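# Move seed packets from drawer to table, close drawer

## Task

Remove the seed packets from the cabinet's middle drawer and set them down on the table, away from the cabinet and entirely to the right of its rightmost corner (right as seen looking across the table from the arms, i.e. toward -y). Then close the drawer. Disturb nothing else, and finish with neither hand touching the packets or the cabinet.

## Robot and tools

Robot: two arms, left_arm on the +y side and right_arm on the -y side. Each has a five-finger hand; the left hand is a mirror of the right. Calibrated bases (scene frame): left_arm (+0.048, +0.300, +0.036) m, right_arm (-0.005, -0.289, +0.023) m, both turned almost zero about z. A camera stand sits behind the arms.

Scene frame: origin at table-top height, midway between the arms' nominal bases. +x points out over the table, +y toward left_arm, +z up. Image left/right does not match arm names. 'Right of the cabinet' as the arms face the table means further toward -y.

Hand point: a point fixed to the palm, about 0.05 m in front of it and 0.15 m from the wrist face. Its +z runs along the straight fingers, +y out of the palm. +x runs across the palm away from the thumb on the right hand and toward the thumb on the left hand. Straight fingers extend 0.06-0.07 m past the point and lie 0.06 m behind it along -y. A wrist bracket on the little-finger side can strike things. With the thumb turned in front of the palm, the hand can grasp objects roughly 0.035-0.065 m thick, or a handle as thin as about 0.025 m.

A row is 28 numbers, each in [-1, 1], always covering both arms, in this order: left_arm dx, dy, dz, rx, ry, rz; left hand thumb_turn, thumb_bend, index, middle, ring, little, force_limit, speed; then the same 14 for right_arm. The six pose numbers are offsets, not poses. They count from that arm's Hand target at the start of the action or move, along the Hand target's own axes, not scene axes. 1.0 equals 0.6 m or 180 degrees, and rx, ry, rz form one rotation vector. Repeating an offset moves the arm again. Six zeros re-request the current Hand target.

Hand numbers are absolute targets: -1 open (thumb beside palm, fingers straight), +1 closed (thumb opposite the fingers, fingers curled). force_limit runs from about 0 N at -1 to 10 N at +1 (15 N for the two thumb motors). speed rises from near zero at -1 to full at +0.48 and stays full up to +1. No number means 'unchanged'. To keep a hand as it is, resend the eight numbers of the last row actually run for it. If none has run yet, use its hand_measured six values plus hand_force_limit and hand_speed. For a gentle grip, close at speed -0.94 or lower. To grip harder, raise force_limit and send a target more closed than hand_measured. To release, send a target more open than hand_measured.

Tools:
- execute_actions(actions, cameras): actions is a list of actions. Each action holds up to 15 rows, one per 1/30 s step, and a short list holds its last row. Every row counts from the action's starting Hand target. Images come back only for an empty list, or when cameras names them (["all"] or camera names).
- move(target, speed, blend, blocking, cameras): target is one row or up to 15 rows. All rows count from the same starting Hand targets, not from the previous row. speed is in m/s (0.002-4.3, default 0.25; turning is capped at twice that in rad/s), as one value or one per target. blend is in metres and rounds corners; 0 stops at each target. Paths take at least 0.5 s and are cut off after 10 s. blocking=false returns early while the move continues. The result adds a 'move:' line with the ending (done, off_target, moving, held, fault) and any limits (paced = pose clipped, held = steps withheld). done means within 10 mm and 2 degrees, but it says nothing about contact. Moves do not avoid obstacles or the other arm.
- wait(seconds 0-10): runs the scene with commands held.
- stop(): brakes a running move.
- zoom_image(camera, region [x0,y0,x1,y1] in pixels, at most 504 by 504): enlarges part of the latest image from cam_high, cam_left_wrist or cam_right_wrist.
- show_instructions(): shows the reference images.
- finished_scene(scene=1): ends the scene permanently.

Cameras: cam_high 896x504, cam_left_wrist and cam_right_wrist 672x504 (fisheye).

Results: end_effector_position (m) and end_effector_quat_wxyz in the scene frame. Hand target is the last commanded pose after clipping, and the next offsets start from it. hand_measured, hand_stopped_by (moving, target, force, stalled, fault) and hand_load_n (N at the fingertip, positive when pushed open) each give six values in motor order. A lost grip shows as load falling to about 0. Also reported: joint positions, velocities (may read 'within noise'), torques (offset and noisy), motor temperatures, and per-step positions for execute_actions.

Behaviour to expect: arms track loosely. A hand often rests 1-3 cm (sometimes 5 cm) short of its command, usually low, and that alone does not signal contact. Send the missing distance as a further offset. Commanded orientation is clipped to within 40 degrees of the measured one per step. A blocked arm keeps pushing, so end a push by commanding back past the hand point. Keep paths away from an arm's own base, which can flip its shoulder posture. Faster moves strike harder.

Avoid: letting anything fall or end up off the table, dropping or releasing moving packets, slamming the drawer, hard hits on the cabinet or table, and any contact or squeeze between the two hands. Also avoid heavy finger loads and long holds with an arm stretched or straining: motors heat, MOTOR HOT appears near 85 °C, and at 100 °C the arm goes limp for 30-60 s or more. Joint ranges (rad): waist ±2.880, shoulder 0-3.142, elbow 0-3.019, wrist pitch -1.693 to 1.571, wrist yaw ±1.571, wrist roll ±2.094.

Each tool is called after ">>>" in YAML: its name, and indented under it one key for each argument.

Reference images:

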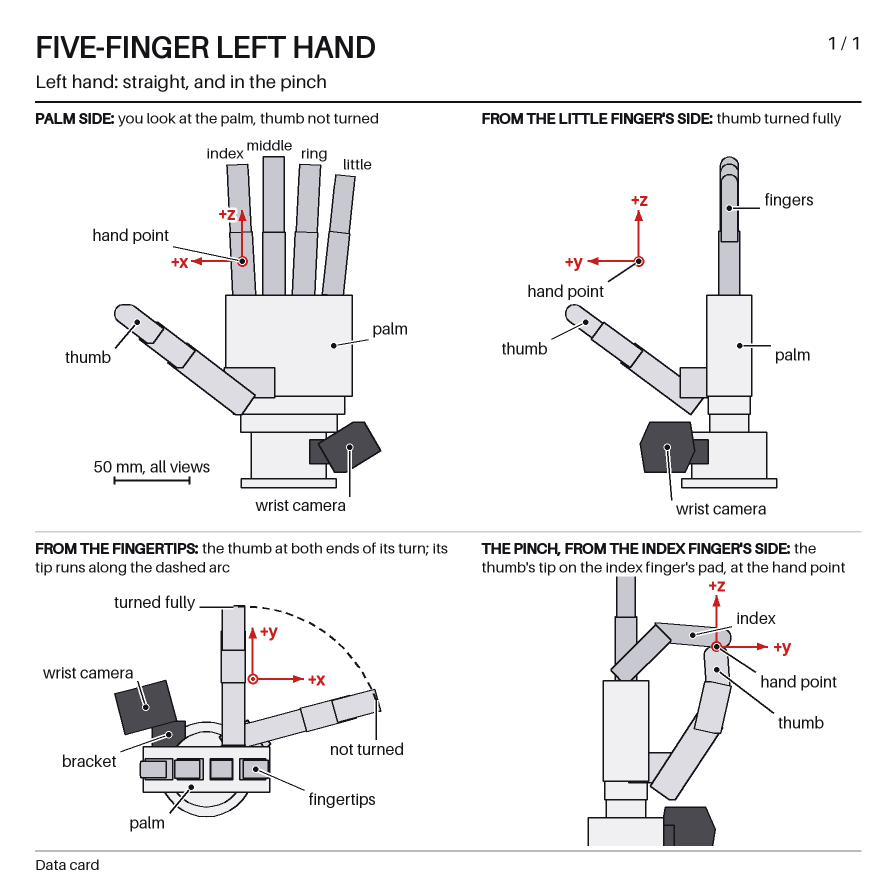

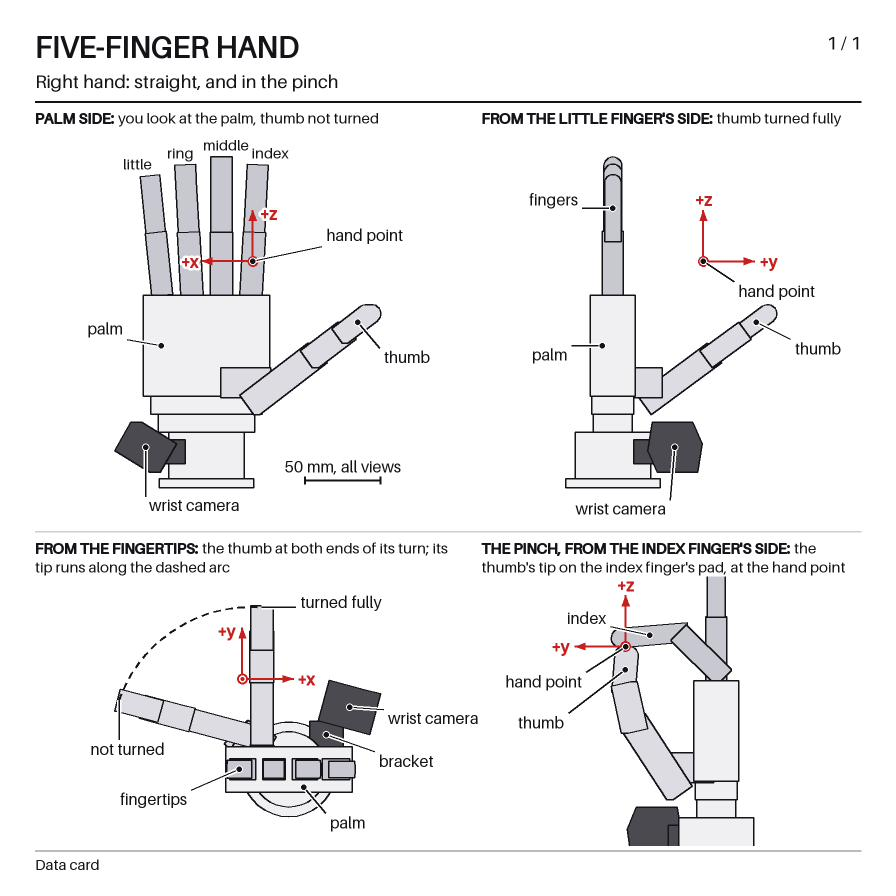

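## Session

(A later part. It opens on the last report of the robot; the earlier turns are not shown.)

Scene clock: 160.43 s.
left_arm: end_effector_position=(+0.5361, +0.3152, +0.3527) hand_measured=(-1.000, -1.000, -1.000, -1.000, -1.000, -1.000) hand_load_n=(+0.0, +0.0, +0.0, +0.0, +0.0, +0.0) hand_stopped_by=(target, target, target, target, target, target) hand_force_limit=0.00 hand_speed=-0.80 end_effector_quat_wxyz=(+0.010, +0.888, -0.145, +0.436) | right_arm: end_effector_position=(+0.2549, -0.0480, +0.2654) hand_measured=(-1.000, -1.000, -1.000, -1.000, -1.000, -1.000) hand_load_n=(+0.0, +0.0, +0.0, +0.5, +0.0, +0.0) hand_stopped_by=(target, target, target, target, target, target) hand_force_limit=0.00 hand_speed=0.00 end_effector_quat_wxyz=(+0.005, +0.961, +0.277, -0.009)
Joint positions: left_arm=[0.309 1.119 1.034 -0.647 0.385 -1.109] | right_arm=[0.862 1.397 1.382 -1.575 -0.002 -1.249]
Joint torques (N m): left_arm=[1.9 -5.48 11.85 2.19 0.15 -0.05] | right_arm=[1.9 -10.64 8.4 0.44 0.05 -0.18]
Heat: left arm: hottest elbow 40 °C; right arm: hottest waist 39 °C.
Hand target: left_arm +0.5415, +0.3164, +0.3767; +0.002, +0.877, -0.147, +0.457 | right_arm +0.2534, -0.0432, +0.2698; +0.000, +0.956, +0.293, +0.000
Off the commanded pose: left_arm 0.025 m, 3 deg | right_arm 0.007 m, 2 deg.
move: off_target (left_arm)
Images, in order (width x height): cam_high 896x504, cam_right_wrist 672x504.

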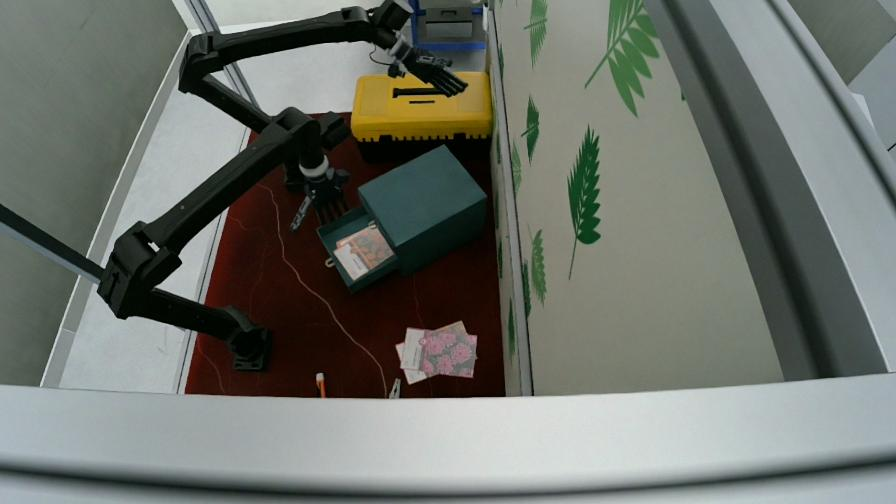

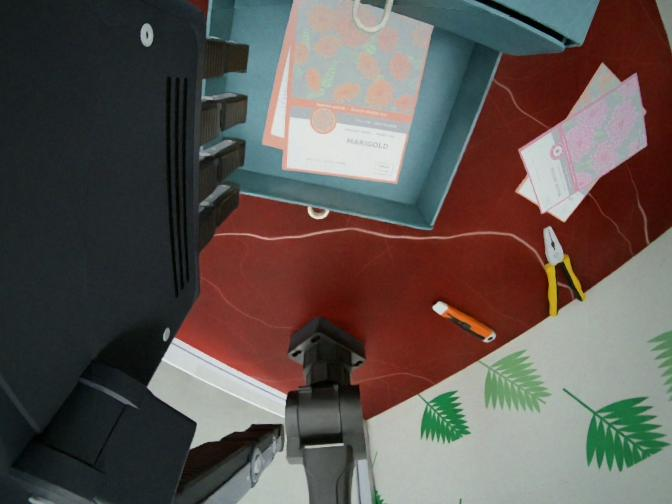

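>>> move:
  target:
    - [0,0,0,0,0,0,-1,-1,-1,-1,-1,-1,0,-0.8, 0.03,0,-0.03,0.1,0.1,0.24,1,-1,-0.1,-0.1,-0.1,-0.1,0,-0.2]
    - [0,0,0,0,0,0,-1,-1,-1,-1,-1,-1,0,-0.8, 0.078,-0.0137,0.133,0.1954,0.1954,0.4717,1,-1,-0.1,-0.1,-0.1,-0.1,0,-0.2]
  speed: 0.3
  blend: [0.03, 0]
  cameras: ["cam_high","cam_right_wrist"]

>>> zoom_image:
  camera: "cam_high"
  region: [290, 180, 430, 300]

Scene clock: 174.17 s.
left_arm: end_effector_position=(+0.5361, +0.3152, +0.3527) hand_measured=(-1.000, -1.000, -1.000, -1.000, -1.000, -1.000) hand_load_n=(+0.0, +0.0, +0.0, +0.0, +0.5, +0.0) hand_stopped_by=(target, target, target, target, target, target) hand_force_limit=0.00 hand_speed=-0.80 end_effector_quat_wxyz=(+0.010, +0.888, -0.145, +0.436) | right_arm: end_effector_position=(+0.2816, -0.0140, +0.1793) hand_measured=(+1.000, -1.000, -0.100, -0.100, -0.100, -0.100) hand_load_n=(+0.0, +0.0, +0.0, +0.0, +0.0, +0.0) hand_stopped_by=(target, target, target, target, target, target) hand_force_limit=0.00 hand_speed=-0.20 end_effector_quat_wxyz=(-0.322, +0.826, -0.430, +0.171)
Joint positions: left_arm=[0.309 1.119 1.034 -0.647 0.385 -1.109] | right_arm=[0.695 1.035 0.779 -0.57 0.076 0.074]
Joint torques (N m): left_arm=[1.73 -5.25 11.86 2.24 0.13 -0.07] | right_arm=[1.44 -6.01 9.5 2.35 0.3 0.07]
Heat: left arm: hottest elbow 40 °C; right arm: hottest waist 39 °C.
Hand target: left_arm +0.5415, +0.3164, +0.3767; +0.002, +0.877, -0.147, +0.457 | right_arm +0.2876, -0.0101, +0.1901; -0.338, +0.816, -0.433, +0.179
Off the commanded pose: left_arm 0.025 m, 3 deg | right_arm 0.013 m, 2 deg.
move: off_target (left_arm, right_arm)
Images, in order (width x height): cam_high 896x504, cam_right_wrist 672x504.

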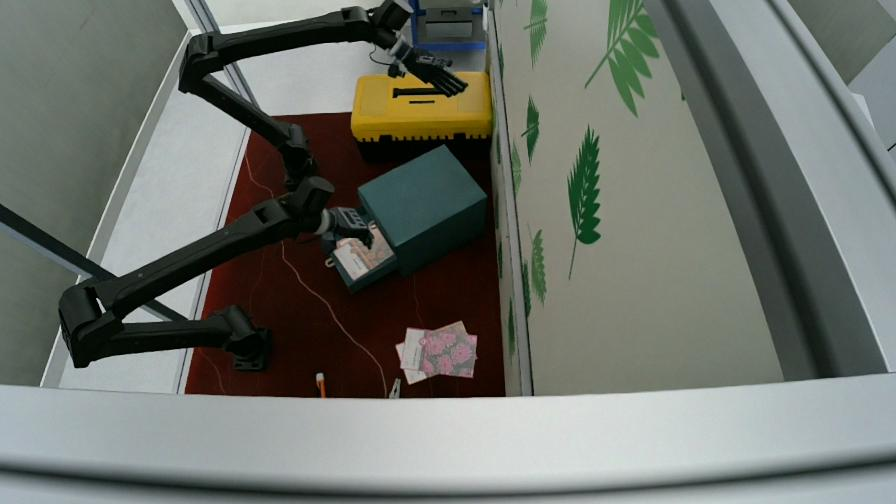

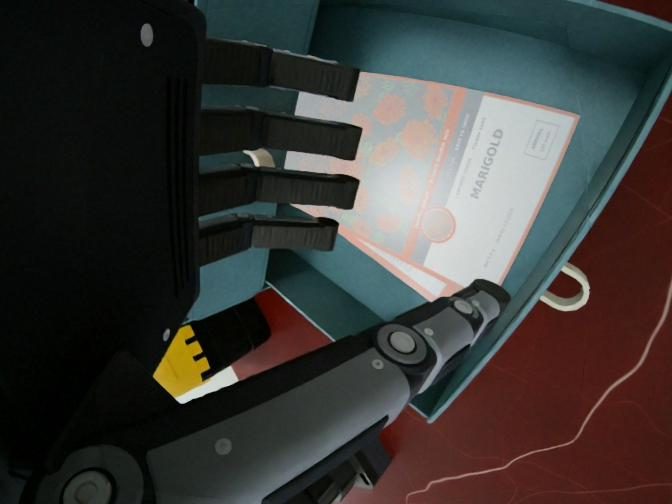

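Scaled by 3.600.

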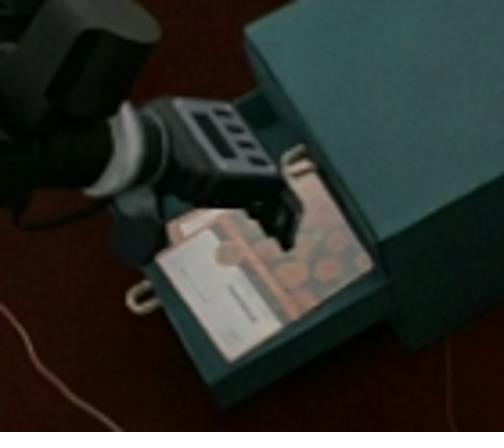

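>>> move:
  target: [0,0,0,0,0,0,-1,-1,-1,-1,-1,-1,0,-0.8, 0,0.0625,0.0905,0,0,0,1,-1,-0.1,-0.1,-0.1,-0.1,0,-0.2]
  speed: 0.1
  cameras: ["cam_high","cam_right_wrist"]

>>> zoom_image:
  camera: "cam_high"
  region: [290, 180, 430, 300]

Scene clock: 183.03 s.
left_arm: end_effector_position=(+0.5361, +0.3152, +0.3527) hand_measured=(-1.000, -1.000, -1.000, -1.000, -1.000, -1.000) hand_load_n=(+0.0, +0.0, +0.0, +0.0, +0.0, +0.0) hand_stopped_by=(target, target, target, target, target, target) hand_force_limit=0.00 hand_speed=-0.80 end_effector_quat_wxyz=(+0.010, +0.888, -0.145, +0.436) | right_arm: end_effector_position=(+0.2902, -0.0066, +0.1192) hand_measured=(+1.000, -1.000, -0.100, -0.100, -0.100, -0.100) hand_load_n=(+0.0, +0.0, +0.0, +0.0, +0.0, +0.0) hand_stopped_by=(target, target, target, target, target, target) hand_force_limit=0.00 hand_speed=-0.20 end_effector_quat_wxyz=(-0.328, +0.824, -0.429, +0.173)
Joint positions: left_arm=[0.309 1.119 1.034 -0.647 0.385 -1.109] | right_arm=[0.695 1.133 0.672 -0.352 0.076 0.074]
Joint torques (N m): left_arm=[1.67 -5.19 11.89 2.24 0.17 -0.05] | right_arm=[1.14 -5.66 8.92 2.36 0.21 0.07]
Heat: left arm: hottest elbow 40 °C; right arm: hottest waist 39 °C.
Hand target: left_arm +0.5415, +0.3164, +0.3767; +0.002, +0.877, -0.147, +0.457 | right_arm +0.2975, -0.0034, +0.1252; -0.338, +0.816, -0.433, +0.179
Off the commanded pose: left_arm 0.025 m, 3 deg | right_arm 0.010 m, 2 deg.
move: off_target (left_arm)
Images, in order (width x height): cam_high 896x504, cam_right_wrist 672x504.

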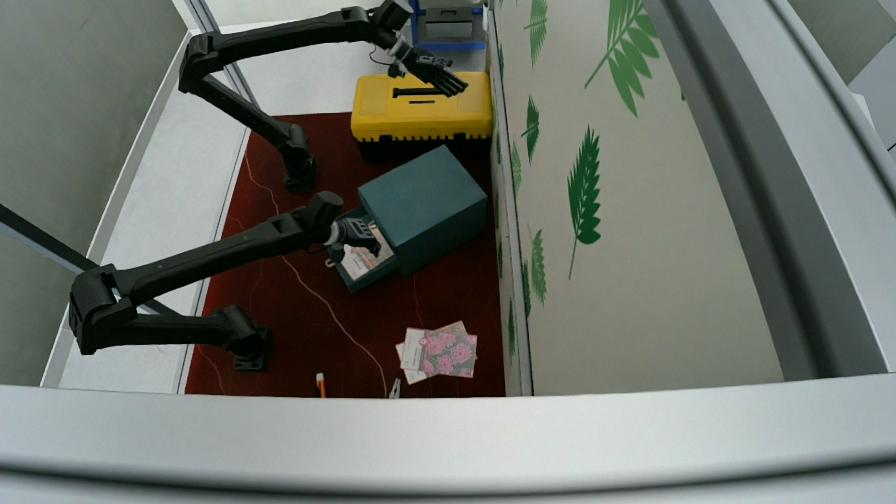

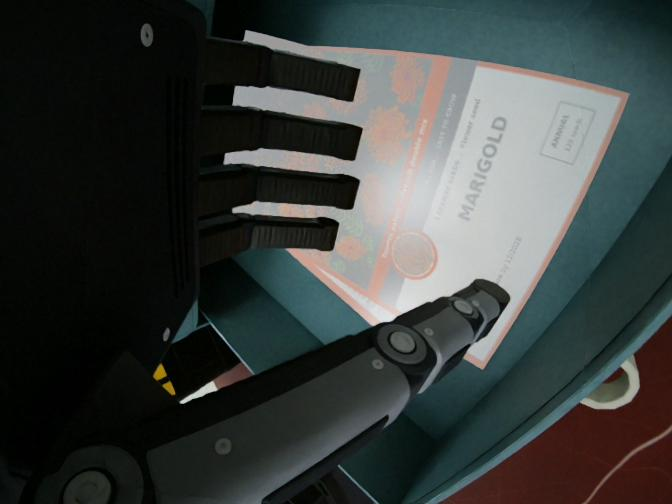

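Scaled by 3.600.

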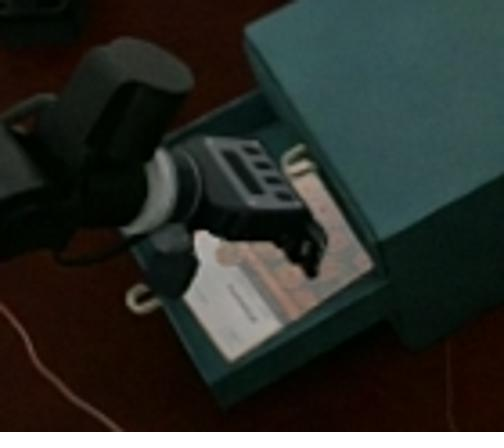

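>>> zoom_image:
  camera: "cam_high"
  region: [340, 210, 390, 260]

Scaled by 10.080.

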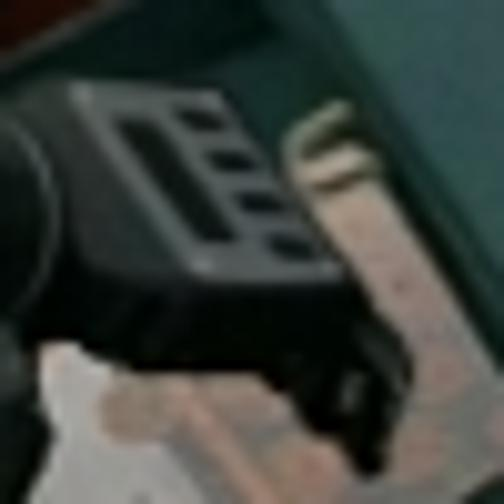

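>>> move:
  target: [0,0,0,0,0,0,-1,-1,-1,-1,-1,-1,0,-0.8, 0,0.033,0.014,0,0,0,1,-1,-0.1,-0.1,-0.1,-0.1,0,-0.2]
  speed: 0.05
  cameras: ["cam_high","cam_right_wrist"]

>>> zoom_image:
  camera: "cam_high"
  region: [340, 210, 390, 260]

Scene clock: 187.03 s.
left_arm: end_effector_position=(+0.5361, +0.3152, +0.3527) hand_measured=(-1.000, -1.000, -1.000, -1.000, -1.000, -1.000) hand_load_n=(+0.0, +0.0, +0.0, +0.0, +0.0, +0.0) hand_stopped_by=(target, target, target, target, target, target) hand_force_limit=0.00 hand_speed=-0.80 end_effector_quat_wxyz=(+0.010, +0.888, -0.145, +0.436) | right_arm: end_effector_position=(+0.2920, -0.0051, +0.1135) hand_measured=(+1.000, -1.000, -0.100, -0.100, -0.100, -0.100) hand_load_n=(+0.0, +0.0, +0.0, -2.5, +0.0, +0.0) hand_stopped_by=(target, target, target, target, target, target) hand_force_limit=0.00 hand_speed=-0.20 end_effector_quat_wxyz=(-0.344, +0.817, -0.426, +0.179)
Joint positions: left_arm=[0.309 1.119 1.034 -0.647 0.385 -1.109] | right_arm=[0.695 1.132 0.638 -0.283 0.076 0.074]
Joint torques (N m): left_arm=[1.85 -5.01 11.84 2.33 0.16 -0.07] | right_arm=[1.32 -4.89 7.47 2.02 0.29 0.08]
Heat: left arm: hottest elbow 40 °C; right arm: hottest waist 39 °C.
Hand target: left_arm +0.5415, +0.3164, +0.3767; +0.002, +0.877, -0.147, +0.457 | right_arm +0.2908, -0.0079, +0.1052; -0.338, +0.816, -0.433, +0.179
Off the commanded pose: left_arm 0.025 m, 3 deg | right_arm 0.009 m, 1 deg.
move: off_target (left_arm)
Images, in order (width x height): cam_high 896x504, cam_right_wrist 672x504.

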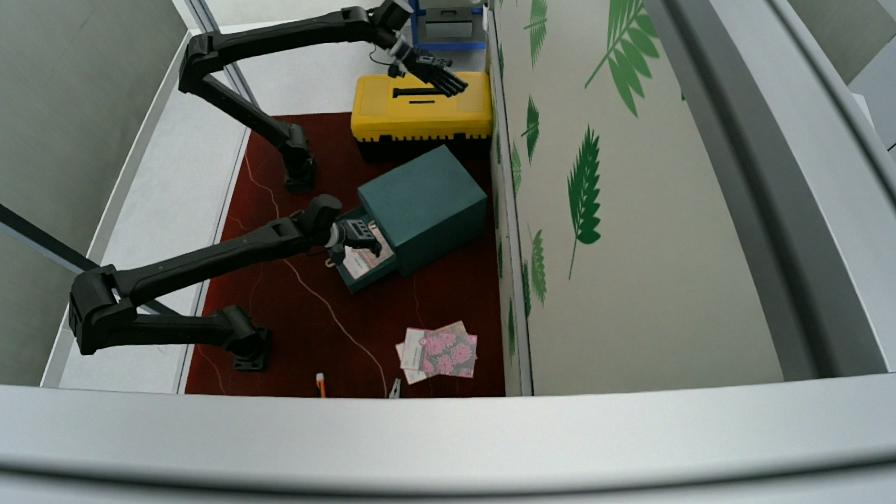

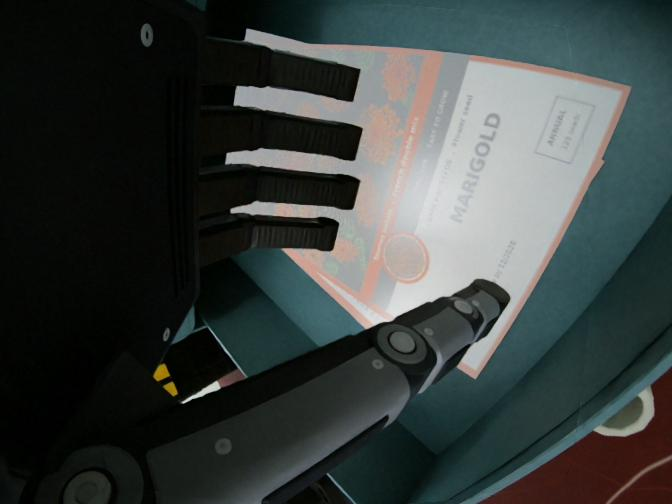

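Scaled by 10.080.

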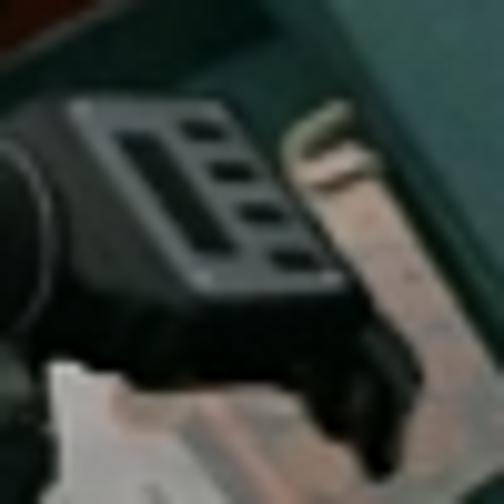

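>>> move:
  target: [0,0,0,0,0,0,-1,-1,-1,-1,-1,-1,0,-0.8, 0,0.0094,0.0094,0,0,0,1,-0.5,0.1,0.1,0.1,0.1,-0.4,-0.5]
  speed: 0.03
  cameras: ["cam_right_wrist"]

Scene clock: 190.27 s.
left_arm: end_effector_position=(+0.5361, +0.3152, +0.3527) hand_measured=(-1.000, -1.000, -1.000, -1.000, -1.000, -1.000) hand_load_n=(+0.0, +0.0, +0.0, +0.0, +0.0, +0.0) hand_stopped_by=(target, target, target, target, target, target) hand_force_limit=0.00 hand_speed=-0.80 end_effector_quat_wxyz=(+0.010, +0.888, -0.145, +0.436) | right_arm: end_effector_position=(+0.2904, -0.0063, +0.1071) hand_measured=(+1.000, -0.500, +0.100, +0.100, +0.100, +0.100) hand_load_n=(+0.0, +0.0, +0.0, -2.0, +0.0, +0.0) hand_stopped_by=(target, target, target, target, target, target) hand_force_limit=-0.40 hand_speed=-0.50 end_effector_quat_wxyz=(-0.345, +0.816, -0.427, +0.180)
Joint positions: left_arm=[0.309 1.119 1.034 -0.647 0.385 -1.109] | right_arm=[0.695 1.135 0.619 -0.259 0.076 0.076]
Joint torques (N m): left_arm=[1.85 -5.13 11.88 2.18 0.17 -0.05] | right_arm=[1.32 -3.9 7.68 2.14 0.28 0.08]
Heat: left arm: hottest elbow 40 °C; right arm: hottest waist 39 °C.
Hand target: left_arm +0.5415, +0.3164, +0.3767; +0.002, +0.877, -0.147, +0.457 | right_arm +0.2908, -0.0079, +0.0972; -0.338, +0.816, -0.433, +0.179
Off the commanded pose: left_arm 0.025 m, 3 deg | right_arm 0.010 m, 1 deg.
move: off_target (left_arm)
Images, in order (width x height): cam_right_wrist 672x504.

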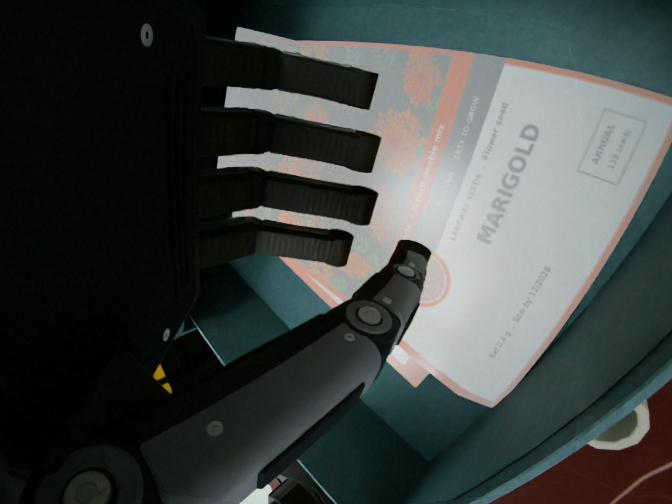

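>>> move:
  target: [0,0,0,0,0,0,-1,-1,-1,-1,-1,-1,0,-0.8, 0,0.008,0.008,0,0,0,1,-0.2,0.25,0.25,0.25,0.25,-0.4,-0.5]
  speed: 0.03
  cameras: ["cam_right_wrist"]

Scene clock: 192.33 s.
left_arm: end_effector_position=(+0.5361, +0.3152, +0.3527) hand_measured=(-1.000, -1.000, -1.000, -1.000, -1.000, -1.000) hand_load_n=(+0.0, +0.0, +0.0, +0.0, +0.0, +0.0) hand_stopped_by=(target, target, target, target, target, target) hand_force_limit=0.00 hand_speed=-0.80 end_effector_quat_wxyz=(+0.010, +0.888, -0.145, +0.436) | right_arm: end_effector_position=(+0.2914, -0.0059, +0.1011) hand_measured=(+1.000, -0.204, +0.250, +0.250, +0.250, +0.250) hand_load_n=(+0.5, +4.5, +0.0, +0.5, +0.0, +0.0) hand_stopped_by=(target, force, target, target, target, target) hand_force_limit=-0.40 hand_speed=-0.50 end_effector_quat_wxyz=(-0.345, +0.816, -0.427, +0.181)
Joint positions: left_arm=[0.309 1.119 1.034 -0.647 0.385 -1.109] | right_arm=[0.695 1.149 0.61 -0.234 0.078 0.076]
Joint torques (N m): left_arm=[1.9 -5.13 11.82 2.19 0.16 -0.07] | right_arm=[1.32 -3.96 7.49 2.17 0.28 0.08]
Heat: left arm: hottest elbow 40 °C; right arm: hottest waist 39 °C.
Hand target: left_arm +0.5415, +0.3164, +0.3767; +0.002, +0.877, -0.147, +0.457 | right_arm +0.2908, -0.0079, +0.0904; -0.338, +0.816, -0.433, +0.179
Off the commanded pose: left_arm 0.025 m, 3 deg | right_arm 0.011 m, 1 deg.
move: off_target (left_arm, right_arm)
Images, in order (width x height): cam_right_wrist 672x504.

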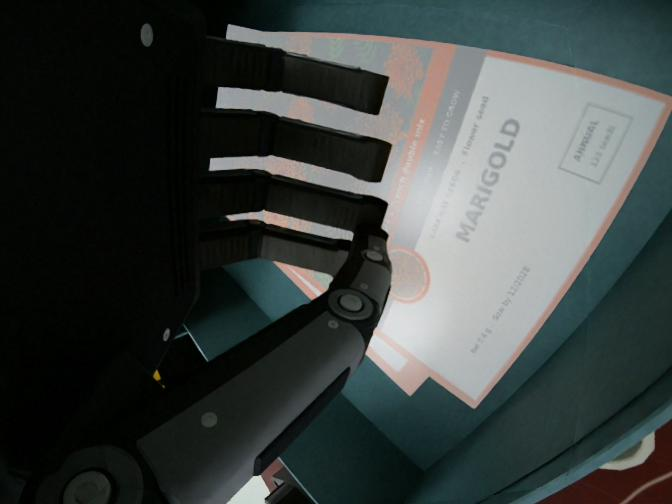

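>>> move:
  target: [0,0,0,0,0,0,-1,-1,-1,-1,-1,-1,0,-0.8, 0,0.01,0.01,0,0,0,1,-0.7,0,0,0,0,-0.4,-0.2]
  speed: 0.03
  cameras: ["cam_right_wrist"]

Scene clock: 198.87 s.
left_arm: end_effector_position=(+0.5361, +0.3152, +0.3527) hand_measured=(-1.000, -1.000, -1.000, -1.000, -1.000, -1.000) hand_load_n=(+0.0, +0.0, +0.0, +0.0, +0.0, +0.0) hand_stopped_by=(target, target, target, target, target, target) hand_force_limit=0.00 hand_speed=-0.80 end_effector_quat_wxyz=(+0.010, +0.888, -0.145, +0.436) | right_arm: end_effector_position=(+0.2979, -0.0006, +0.1090) hand_measured=(+1.000, -0.700, +0.000, +0.000, +0.000, +0.000) hand_load_n=(+0.0, +0.0, +0.0, -4.5, +0.0, +0.0) hand_stopped_by=(target, target, target, target, target, target) hand_force_limit=-0.40 hand_speed=-0.20 end_effector_quat_wxyz=(-0.363, +0.808, -0.424, +0.188)
Joint positions: left_arm=[0.309 1.119 1.034 -0.647 0.385 -1.109] | right_arm=[0.695 1.143 0.61 -0.199 0.079 0.076]
Joint torques (N m): left_arm=[1.73 -5.01 11.86 2.25 0.16 -0.06] | right_arm=[1.32 -2.55 6.42 1.78 0.25 0.07]
Heat: left arm: hottest elbow 40 °C; right arm: hottest waist 39 °C.
Hand target: left_arm +0.5415, +0.3164, +0.3767; +0.002, +0.877, -0.147, +0.457 | right_arm +0.2908, -0.0079, +0.0820; -0.338, +0.816, -0.433, +0.179
Off the commanded pose: left_arm 0.025 m, 3 deg | right_arm 0.029 m, 3 deg.
move: off_target (left_arm, right_arm)
Images, in order (width x height): cam_right_wrist 672x504.

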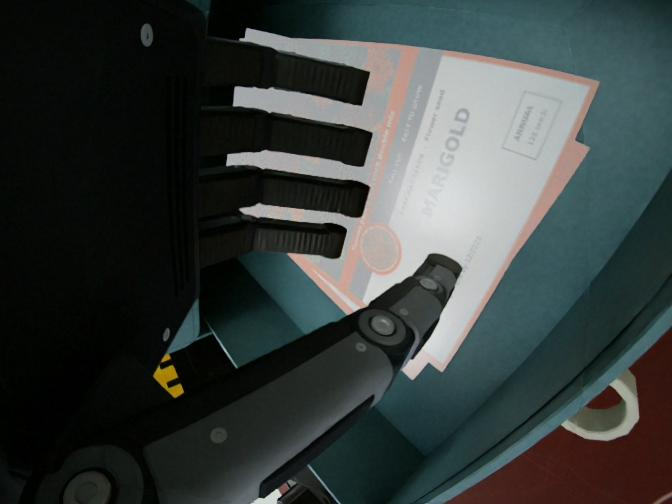

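>>> move:
  target: [0,0,0,0,0,0,-1,-1,-1,-1,-1,-1,0,-0.8, -0.002,-0.041,-0.037,0.055,0,0,1,-0.7,0,0,0,0,-0.4,-0.2]
  speed: 0.05
  cameras: ["cam_right_wrist"]

Scene clock: 208.87 s.
left_arm: end_effector_position=(+0.5361, +0.3152, +0.3527) hand_measured=(-1.000, -1.000, -1.000, -1.000, -1.000, -1.000) hand_load_n=(+0.0, +0.0, +0.0, +0.0, +0.0, +0.0) hand_stopped_by=(target, target, target, target, target, target) hand_force_limit=0.00 hand_speed=-0.80 end_effector_quat_wxyz=(+0.010, +0.888, -0.145, +0.436) | right_arm: end_effector_position=(+0.2921, -0.0115, +0.1094) hand_measured=(+1.000, -0.700, +0.000, +0.000, +0.000, +0.000) hand_load_n=(+0.0, +0.0, +0.0, +0.0, +0.0, +0.0) hand_stopped_by=(target, target, target, target, target, target) hand_force_limit=-0.40 hand_speed=-0.20 end_effector_quat_wxyz=(-0.397, +0.787, -0.422, +0.212)
Joint positions: left_arm=[0.309 1.119 1.034 -0.647 0.385 -1.109] | right_arm=[0.695 1.069 0.515 -0.087 0.102 0.077]
Joint torques (N m): left_arm=[1.73 -5.19 11.88 2.28 0.16 -0.07] | right_arm=[1.96 -5.13 8.21 2.47 0.32 0]
Heat: left arm: hottest elbow 40 °C; right arm: hottest waist 39 °C.
Hand target: left_arm +0.5415, +0.3164, +0.3767; +0.002, +0.877, -0.147, +0.457 | right_arm +0.2915, -0.0060, +0.1151; -0.408, +0.784, -0.416, +0.216
Off the commanded pose: left_arm 0.025 m, 3 deg | right_arm 0.008 m, 2 deg.
move: off_target (left_arm)
Images, in order (width x height): cam_right_wrist 672x504.

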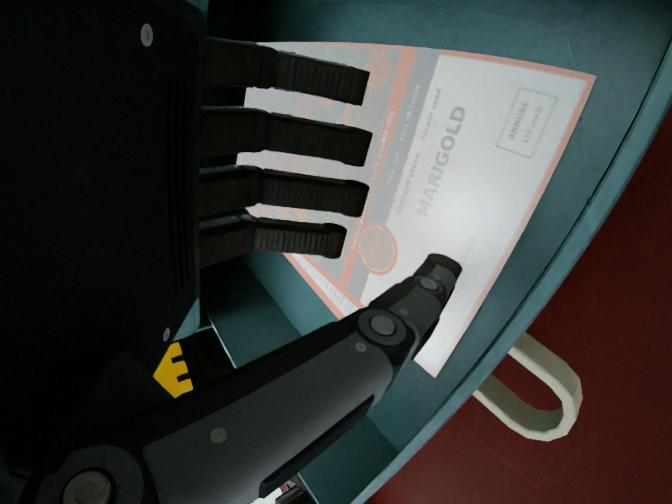

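>>> move:
  target: [0,0,0,0,0,0,-1,-1,-1,-1,-1,-1,0,-0.8, 0,0.0273,0.0193,0,0,0,1,-0.7,0,0,0,0,-0.4,-0.2]
  speed: 0.04
  cameras: ["cam_right_wrist"]

Scene clock: 211.47 s.
left_arm: end_effector_position=(+0.5361, +0.3152, +0.3527) hand_measured=(-1.000, -1.000, -1.000, -1.000, -1.000, -1.000) hand_load_n=(+0.0, -0.5, +0.0, +0.0, +0.0, -0.5) hand_stopped_by=(target, target, target, target, target, target) hand_force_limit=0.00 hand_speed=-0.80 end_effector_quat_wxyz=(+0.010, +0.888, -0.145, +0.436) | right_arm: end_effector_position=(+0.2977, -0.0066, +0.1084) hand_measured=(+1.000, -0.700, +0.000, +0.000, +0.000, +0.000) hand_load_n=(+0.0, +0.0, +0.0, -1.5, +0.0, +0.0) hand_stopped_by=(target, target, target, target, target, target) hand_force_limit=-0.40 hand_speed=-0.20 end_effector_quat_wxyz=(-0.417, +0.776, -0.418, +0.220)
Joint positions: left_arm=[0.309 1.119 1.034 -0.647 0.385 -1.109] | right_arm=[0.695 1.083 0.492 -0.001 0.102 0.077]
Joint torques (N m): left_arm=[1.9 -4.89 11.81 2.28 0.16 -0.05] | right_arm=[1.9 -2.67 7.28 2.13 0.28 -0.01]
Heat: left arm: hottest elbow 40 °C; right arm: hottest waist 39 °C.
Hand target: left_arm +0.5415, +0.3164, +0.3767; +0.002, +0.877, -0.147, +0.457 | right_arm +0.2916, -0.0059, +0.0950; -0.408, +0.784, -0.416, +0.216
Off the commanded pose: left_arm 0.025 m, 3 deg | right_arm 0.015 m, 1 deg.
move: off_target (left_arm, right_arm)
Images, in order (width x height): cam_right_wrist 672x504.

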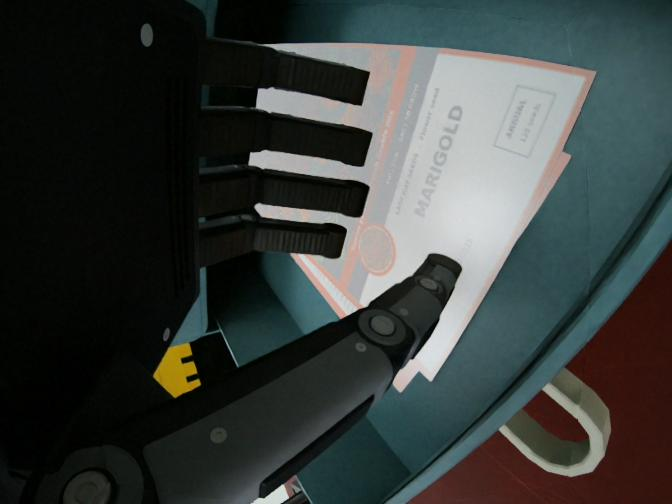

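>>> move:
  target: [0,0,0,0,0,0,-1,-1,-1,-1,-1,-1,0,-0.8, 0,0.007,0.005,0,0,0,1,-0.4,0.15,0.15,0.15,0.15,-0.2,-0.5]
  speed: 0.04
  cameras: ["cam_right_wrist"]

Scene clock: 213.17 s.
left_arm: end_effector_position=(+0.5361, +0.3152, +0.3527) hand_measured=(-1.000, -1.000, -1.000, -1.000, -1.000, -1.000) hand_load_n=(+0.0, -0.5, +0.0, +0.0, +0.0, +0.0) hand_stopped_by=(target, target, target, target, target, target) hand_force_limit=0.00 hand_speed=-0.80 end_effector_quat_wxyz=(+0.010, +0.888, -0.145, +0.436) | right_arm: end_effector_position=(+0.2982, -0.0063, +0.1045) hand_measured=(+1.000, -0.400, +0.150, +0.150, +0.150, +0.150) hand_load_n=(+0.0, +0.0, +0.0, -2.5, +0.0, +0.0) hand_stopped_by=(target, target, target, target, target, target) hand_force_limit=-0.20 hand_speed=-0.50 end_effector_quat_wxyz=(-0.419, +0.776, -0.418, +0.220)
Joint positions: left_arm=[0.309 1.119 1.034 -0.647 0.385 -1.109] | right_arm=[0.695 1.094 0.484 0.02 0.102 0.077]
Joint torques (N m): left_arm=[1.79 -5.25 11.88 2.28 0.16 -0.06] | right_arm=[1.96 -2.61 7.12 2.1 0.27 -0.01]
Heat: left arm: hottest elbow 40 °C; right arm: hottest waist 39 °C.
Hand target: left_arm +0.5415, +0.3164, +0.3767; +0.002, +0.877, -0.147, +0.457 | right_arm +0.2916, -0.0059, +0.0898; -0.408, +0.784, -0.416, +0.216
Off the commanded pose: left_arm 0.025 m, 3 deg | right_arm 0.016 m, 2 deg.
move: off_target (left_arm, right_arm)
Images, in order (width x height): cam_right_wrist 672x504.

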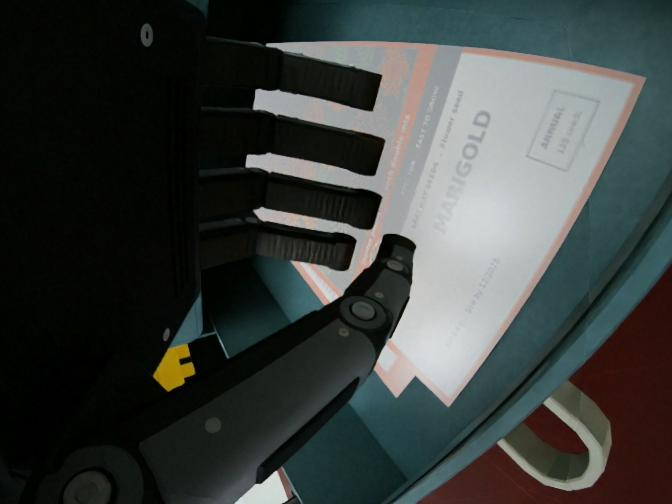

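>>> move:
  target: [0,0,0,0,0,0,-1,-1,-1,-1,-1,-1,0,-0.8, 0,0.01,0.007,0,0,0,1,-0.1,0.2,0.2,0.2,0.2,-0.2,-0.5]
  speed: 0.04
  cameras: ["cam_right_wrist"]

Scene clock: 216.33 s.
left_arm: end_effector_position=(+0.5361, +0.3152, +0.3527) hand_measured=(-1.000, -1.000, -1.000, -1.000, -1.000, -1.000) hand_load_n=(+0.0, +0.0, +0.0, +0.0, +0.0, +0.0) hand_stopped_by=(target, target, target, target, target, target) hand_force_limit=0.00 hand_speed=-0.80 end_effector_quat_wxyz=(+0.010, +0.888, -0.145, +0.436) | right_arm: end_effector_position=(+0.3010, -0.0042, +0.1031) hand_measured=(+1.000, -0.100, +0.200, +0.200, +0.200, +0.200) hand_load_n=(+0.0, +0.0, +0.0, -3.5, +0.0, +0.0) hand_stopped_by=(target, target, target, target, target, target) hand_force_limit=-0.20 hand_speed=-0.50 end_effector_quat_wxyz=(-0.425, +0.772, -0.417, +0.223)
Joint positions: left_arm=[0.309 1.119 1.034 -0.647 0.385 -1.109] | right_arm=[0.695 1.106 0.478 0.054 0.104 0.077]
Joint torques (N m): left_arm=[1.96 -5.13 11.89 2.25 0.17 -0.07] | right_arm=[1.85 -2.2 6.68 1.95 0.27 -0.01]
Heat: left arm: hottest elbow 40 °C; right arm: hottest waist 39 °C.
Hand target: left_arm +0.5415, +0.3164, +0.3767; +0.002, +0.877, -0.147, +0.457 | right_arm +0.2916, -0.0059, +0.0825; -0.408, +0.784, -0.416, +0.216
Off the commanded pose: left_arm 0.025 m, 3 deg | right_arm 0.023 m, 2 deg.
move: off_target (left_arm, right_arm)
Images, in order (width x height): cam_right_wrist 672x504.

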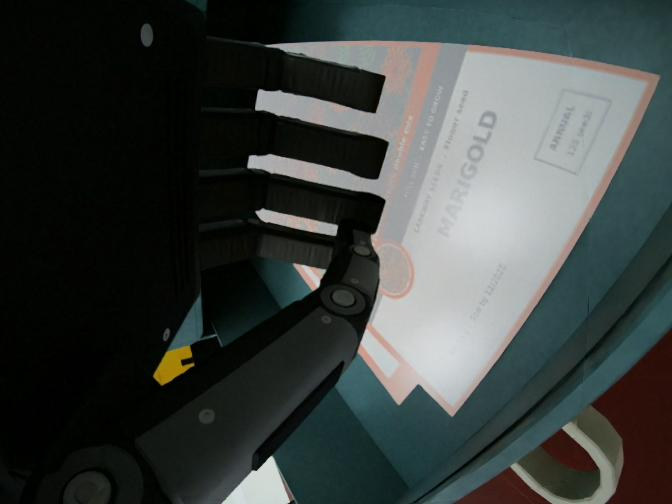

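>>> zoom_image:
  camera: "cam_right_wrist"
  region: [340, 300, 500, 430]

>>> zoom_image:
  camera: "cam_right_wrist"
  region: [230, 20, 480, 150]

Scaled by 3.150 from the camera's 672x504 image, which has a finer 960x720 frame.

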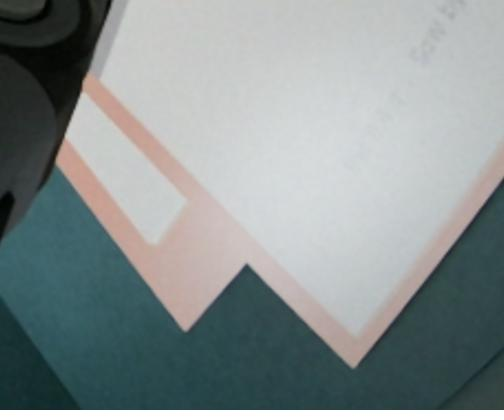

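Scaled by 2.016 from the camera's 672x504 image, which has a finer 960x720 frame.

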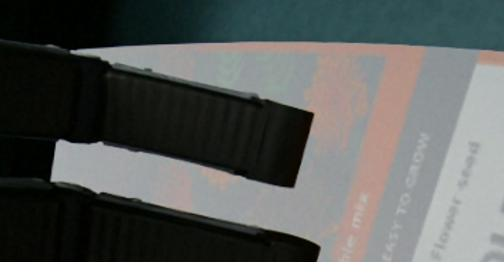

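>>> execute_actions:
  actions: []

Scene clock: 240.23 s.
left_arm: end_effector_position=(+0.5361, +0.3152, +0.3527) hand_measured=(-1.000, -1.000, -1.000, -1.000, -1.000, -1.000) hand_load_n=(+0.0, -0.5, +0.0, +0.5, +0.0, +0.0) hand_stopped_by=(target, target, target, target, target, target) hand_force_limit=0.00 hand_speed=-0.80 end_effector_quat_wxyz=(+0.010, +0.888, -0.145, +0.436) | right_arm: end_effector_position=(+0.3012, -0.0040, +0.1034) hand_measured=(+1.000, -0.100, +0.200, +0.200, +0.200, +0.200) hand_load_n=(+0.0, +0.0, +0.0, -2.5, +0.0, +0.0) hand_stopped_by=(target, target, target, target, target, target) hand_force_limit=-0.20 hand_speed=-0.50 end_effector_quat_wxyz=(-0.425, +0.772, -0.417, +0.224)
Joint positions: left_arm=[0.309 1.119 1.034 -0.647 0.385 -1.109] | right_arm=[0.695 1.106 0.478 0.056 0.104 0.077]
Joint velocities: within noise
Joint torques (N m): left_arm=[1.73 -5.07 11.84 2.24 0.16 -0.07] | right_arm=[1.9 -2.32 6.69 1.84 0.25 -0.02]
Motor temperatures (°C): left_arm=[30 33 41 36 24 29] | right_arm=[39 33 37 35 27 26]
Heat: left arm: hottest elbow 41 °C; right arm: hottest waist 39 °C.
Hand target: left_arm +0.5415, +0.3164, +0.3767; +0.002, +0.877, -0.147, +0.457 | right_arm +0.2916, -0.0059, +0.0825; -0.408, +0.784, -0.416, +0.216
Off the commanded pose: left_arm 0.025 m, 3 deg | right_arm 0.023 m, 3 deg.

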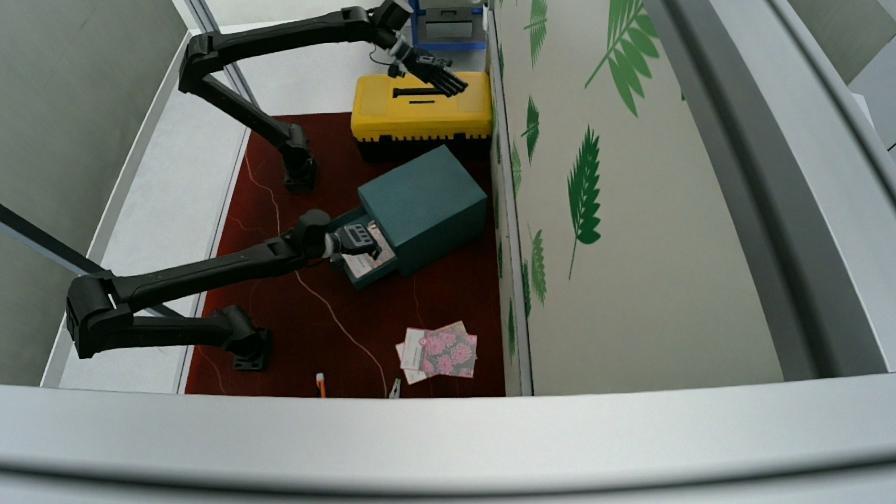

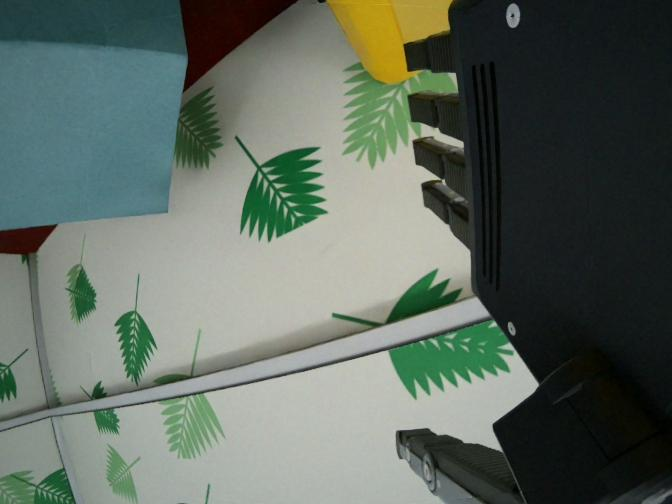

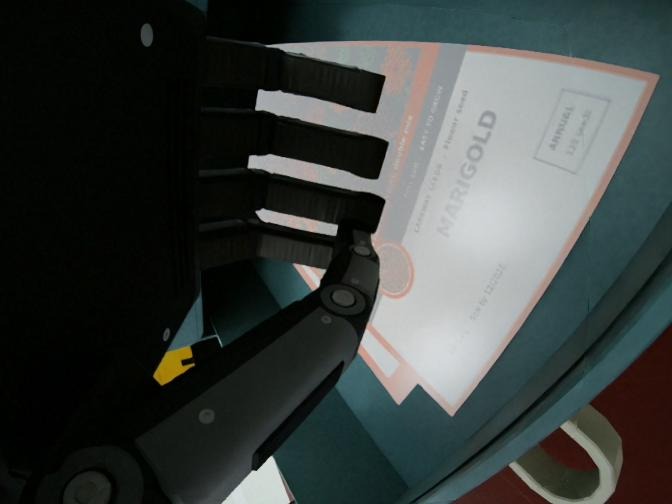

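>>> move:
  target:
    - [0,0,0,0,0,0,-1,-1,-1,-1,-1,-1,0,-0.8,0,0.0205,-0.0873,0,0,0,1,-0.1,0.2,0.2,0.2,0.2,-0.2,-0.5]
    - [0,0,0,0,0,0,-1,-1,-1,-1,-1,-1,0,-0.8,-0.0055,-0.2238,-0.255,0,0,0,1,-0.1,0.2,0.2,0.2,0.2,-0.2,-0.5]
  speed: 0.2
  blend: 0.015

Scene clock: 264.67 s.
left_arm: end_effector_position=(+0.5361, +0.3152, +0.3527) hand_measured=(-1.000, -1.000, -1.000, -1.000, -1.000, -1.000) hand_load_n=(+0.0, +0.0, +0.0, +0.0, +0.0, +0.0) hand_stopped_by=(target, target, target, target, target, target) hand_force_limit=0.00 hand_speed=-0.80 end_effector_quat_wxyz=(+0.010, +0.888, -0.145, +0.436) | right_arm: end_effector_position=(+0.2488, -0.0406, +0.2541) hand_measured=(+1.000, -0.100, +0.200, +0.200, +0.200, +0.200) hand_load_n=(+0.0, +0.0, +0.0, +0.0, +0.0, +0.0) hand_stopped_by=(target, target, target, target, target, target) hand_force_limit=-0.20 hand_speed=-0.50 end_effector_quat_wxyz=(-0.388, +0.791, -0.422, +0.213)
Joint positions: left_arm=[0.309 1.119 1.034 -0.647 0.385 -1.109] | right_arm=[0.729 0.761 0.765 -0.665 0.134 0.091]
Joint torques (N m): left_arm=[1.85 -5.07 11.92 2.21 0.15 -0.06] | right_arm=[2.26 -1.85 12.83 1.39 0.33 0.1]
Heat: left arm: hottest elbow 41 °C; right arm: hottest waist 38 °C.
Hand target: left_arm +0.5415, +0.3164, +0.3767; +0.002, +0.877, -0.147, +0.457 | right_arm +0.2500, -0.0302, +0.2803; -0.408, +0.784, -0.416, +0.216
Off the commanded pose: left_arm 0.025 m, 3 deg | right_arm 0.028 m, 3 deg.
move: off_target (left_arm, right_arm)

>>> move:
  target:
    - [0,0,0,0,0,0,-1,-1,-1,-1,-1,-1,0,-0.8,0.0,0.0,0.0,-0.3056,0,0,1,-1,-1,-1,-1,-1,-0.2,-0.2]
    - [0,0,0,0,0,0,-1,-1,-1,-1,-1,-1,0,-0.8,0.0461,0.0395,0.0018,-0.2390,0.2369,0.4552,1,-1,-1,-1,-1,-1,-0.2,-0.2]
  speed: 0.35
  blend: 0.02
  cameras: ["cam_right_wrist"]

Scene clock: 275.90 s.
left_arm: end_effector_position=(+0.5361, +0.3152, +0.3527) hand_measured=(-1.000, -1.000, -1.000, -1.000, -1.000, -1.000) hand_load_n=(+0.0, +0.0, +0.0, +0.0, +0.0, +0.0) hand_stopped_by=(target, target, target, target, target, target) hand_force_limit=0.00 hand_speed=-0.80 end_effector_quat_wxyz=(+0.010, +0.888, -0.145, +0.436) | right_arm: end_effector_position=(+0.2483, -0.0589, +0.2558) hand_measured=(+1.000, -1.000, -1.000, -1.000, -1.000, -1.000) hand_load_n=(+0.0, +0.0, +0.0, +0.0, +0.0, +0.0) hand_stopped_by=(target, target, target, target, target, target) hand_force_limit=-0.20 hand_speed=-0.20 end_effector_quat_wxyz=(-0.012, -0.313, +0.950, -0.005)
Joint positions: left_arm=[0.309 1.119 1.034 -0.647 0.385 -1.109] | right_arm=[0.539 1.169 1.158 -1.586 0.004 1.493]
Joint torques (N m): left_arm=[1.96 -5.25 11.88 2.21 0.15 -0.05] | right_arm=[0.26 -6.77 8.4 0.73 0.01 0.11]
Heat: left arm: hottest elbow 41 °C; right arm: hottest waist 38 °C.
Hand target: left_arm +0.5415, +0.3164, +0.3767; +0.002, +0.877, -0.147, +0.457 | right_arm +0.2549, -0.0602, +0.2603; +0.000, -0.297, +0.955, +0.000
Off the commanded pose: left_arm 0.025 m, 3 deg | right_arm 0.008 m, 2 deg.
move: off_target (left_arm); blend cut to 0 m at target 1
Images, in order (width x height): cam_right_wrist 672x504.

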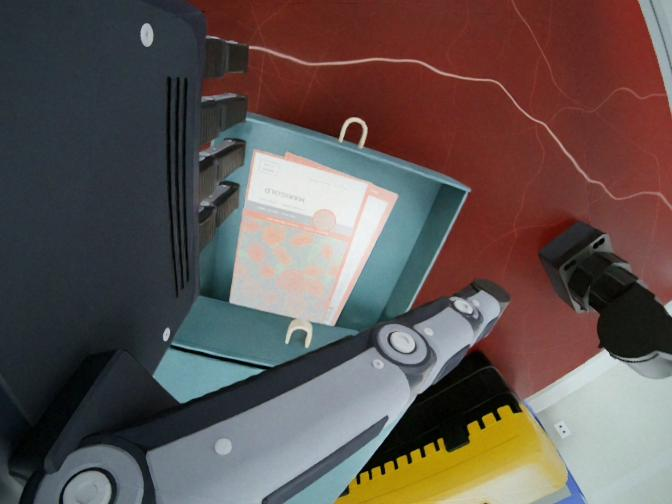

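>>> zoom_image:
  camera: "cam_right_wrist"
  region: [190, 90, 490, 370]

Scaled by 1.680 from the camera's 672x504 image, which has a finer 960x720 frame.

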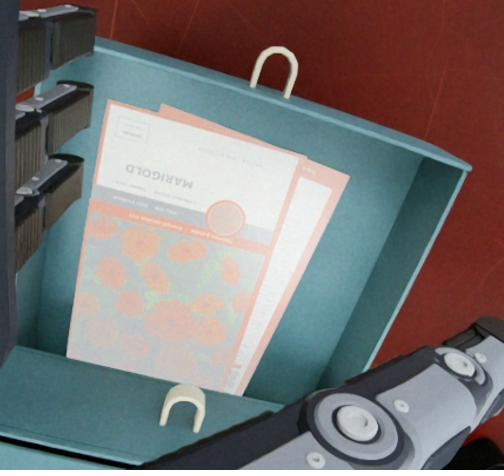

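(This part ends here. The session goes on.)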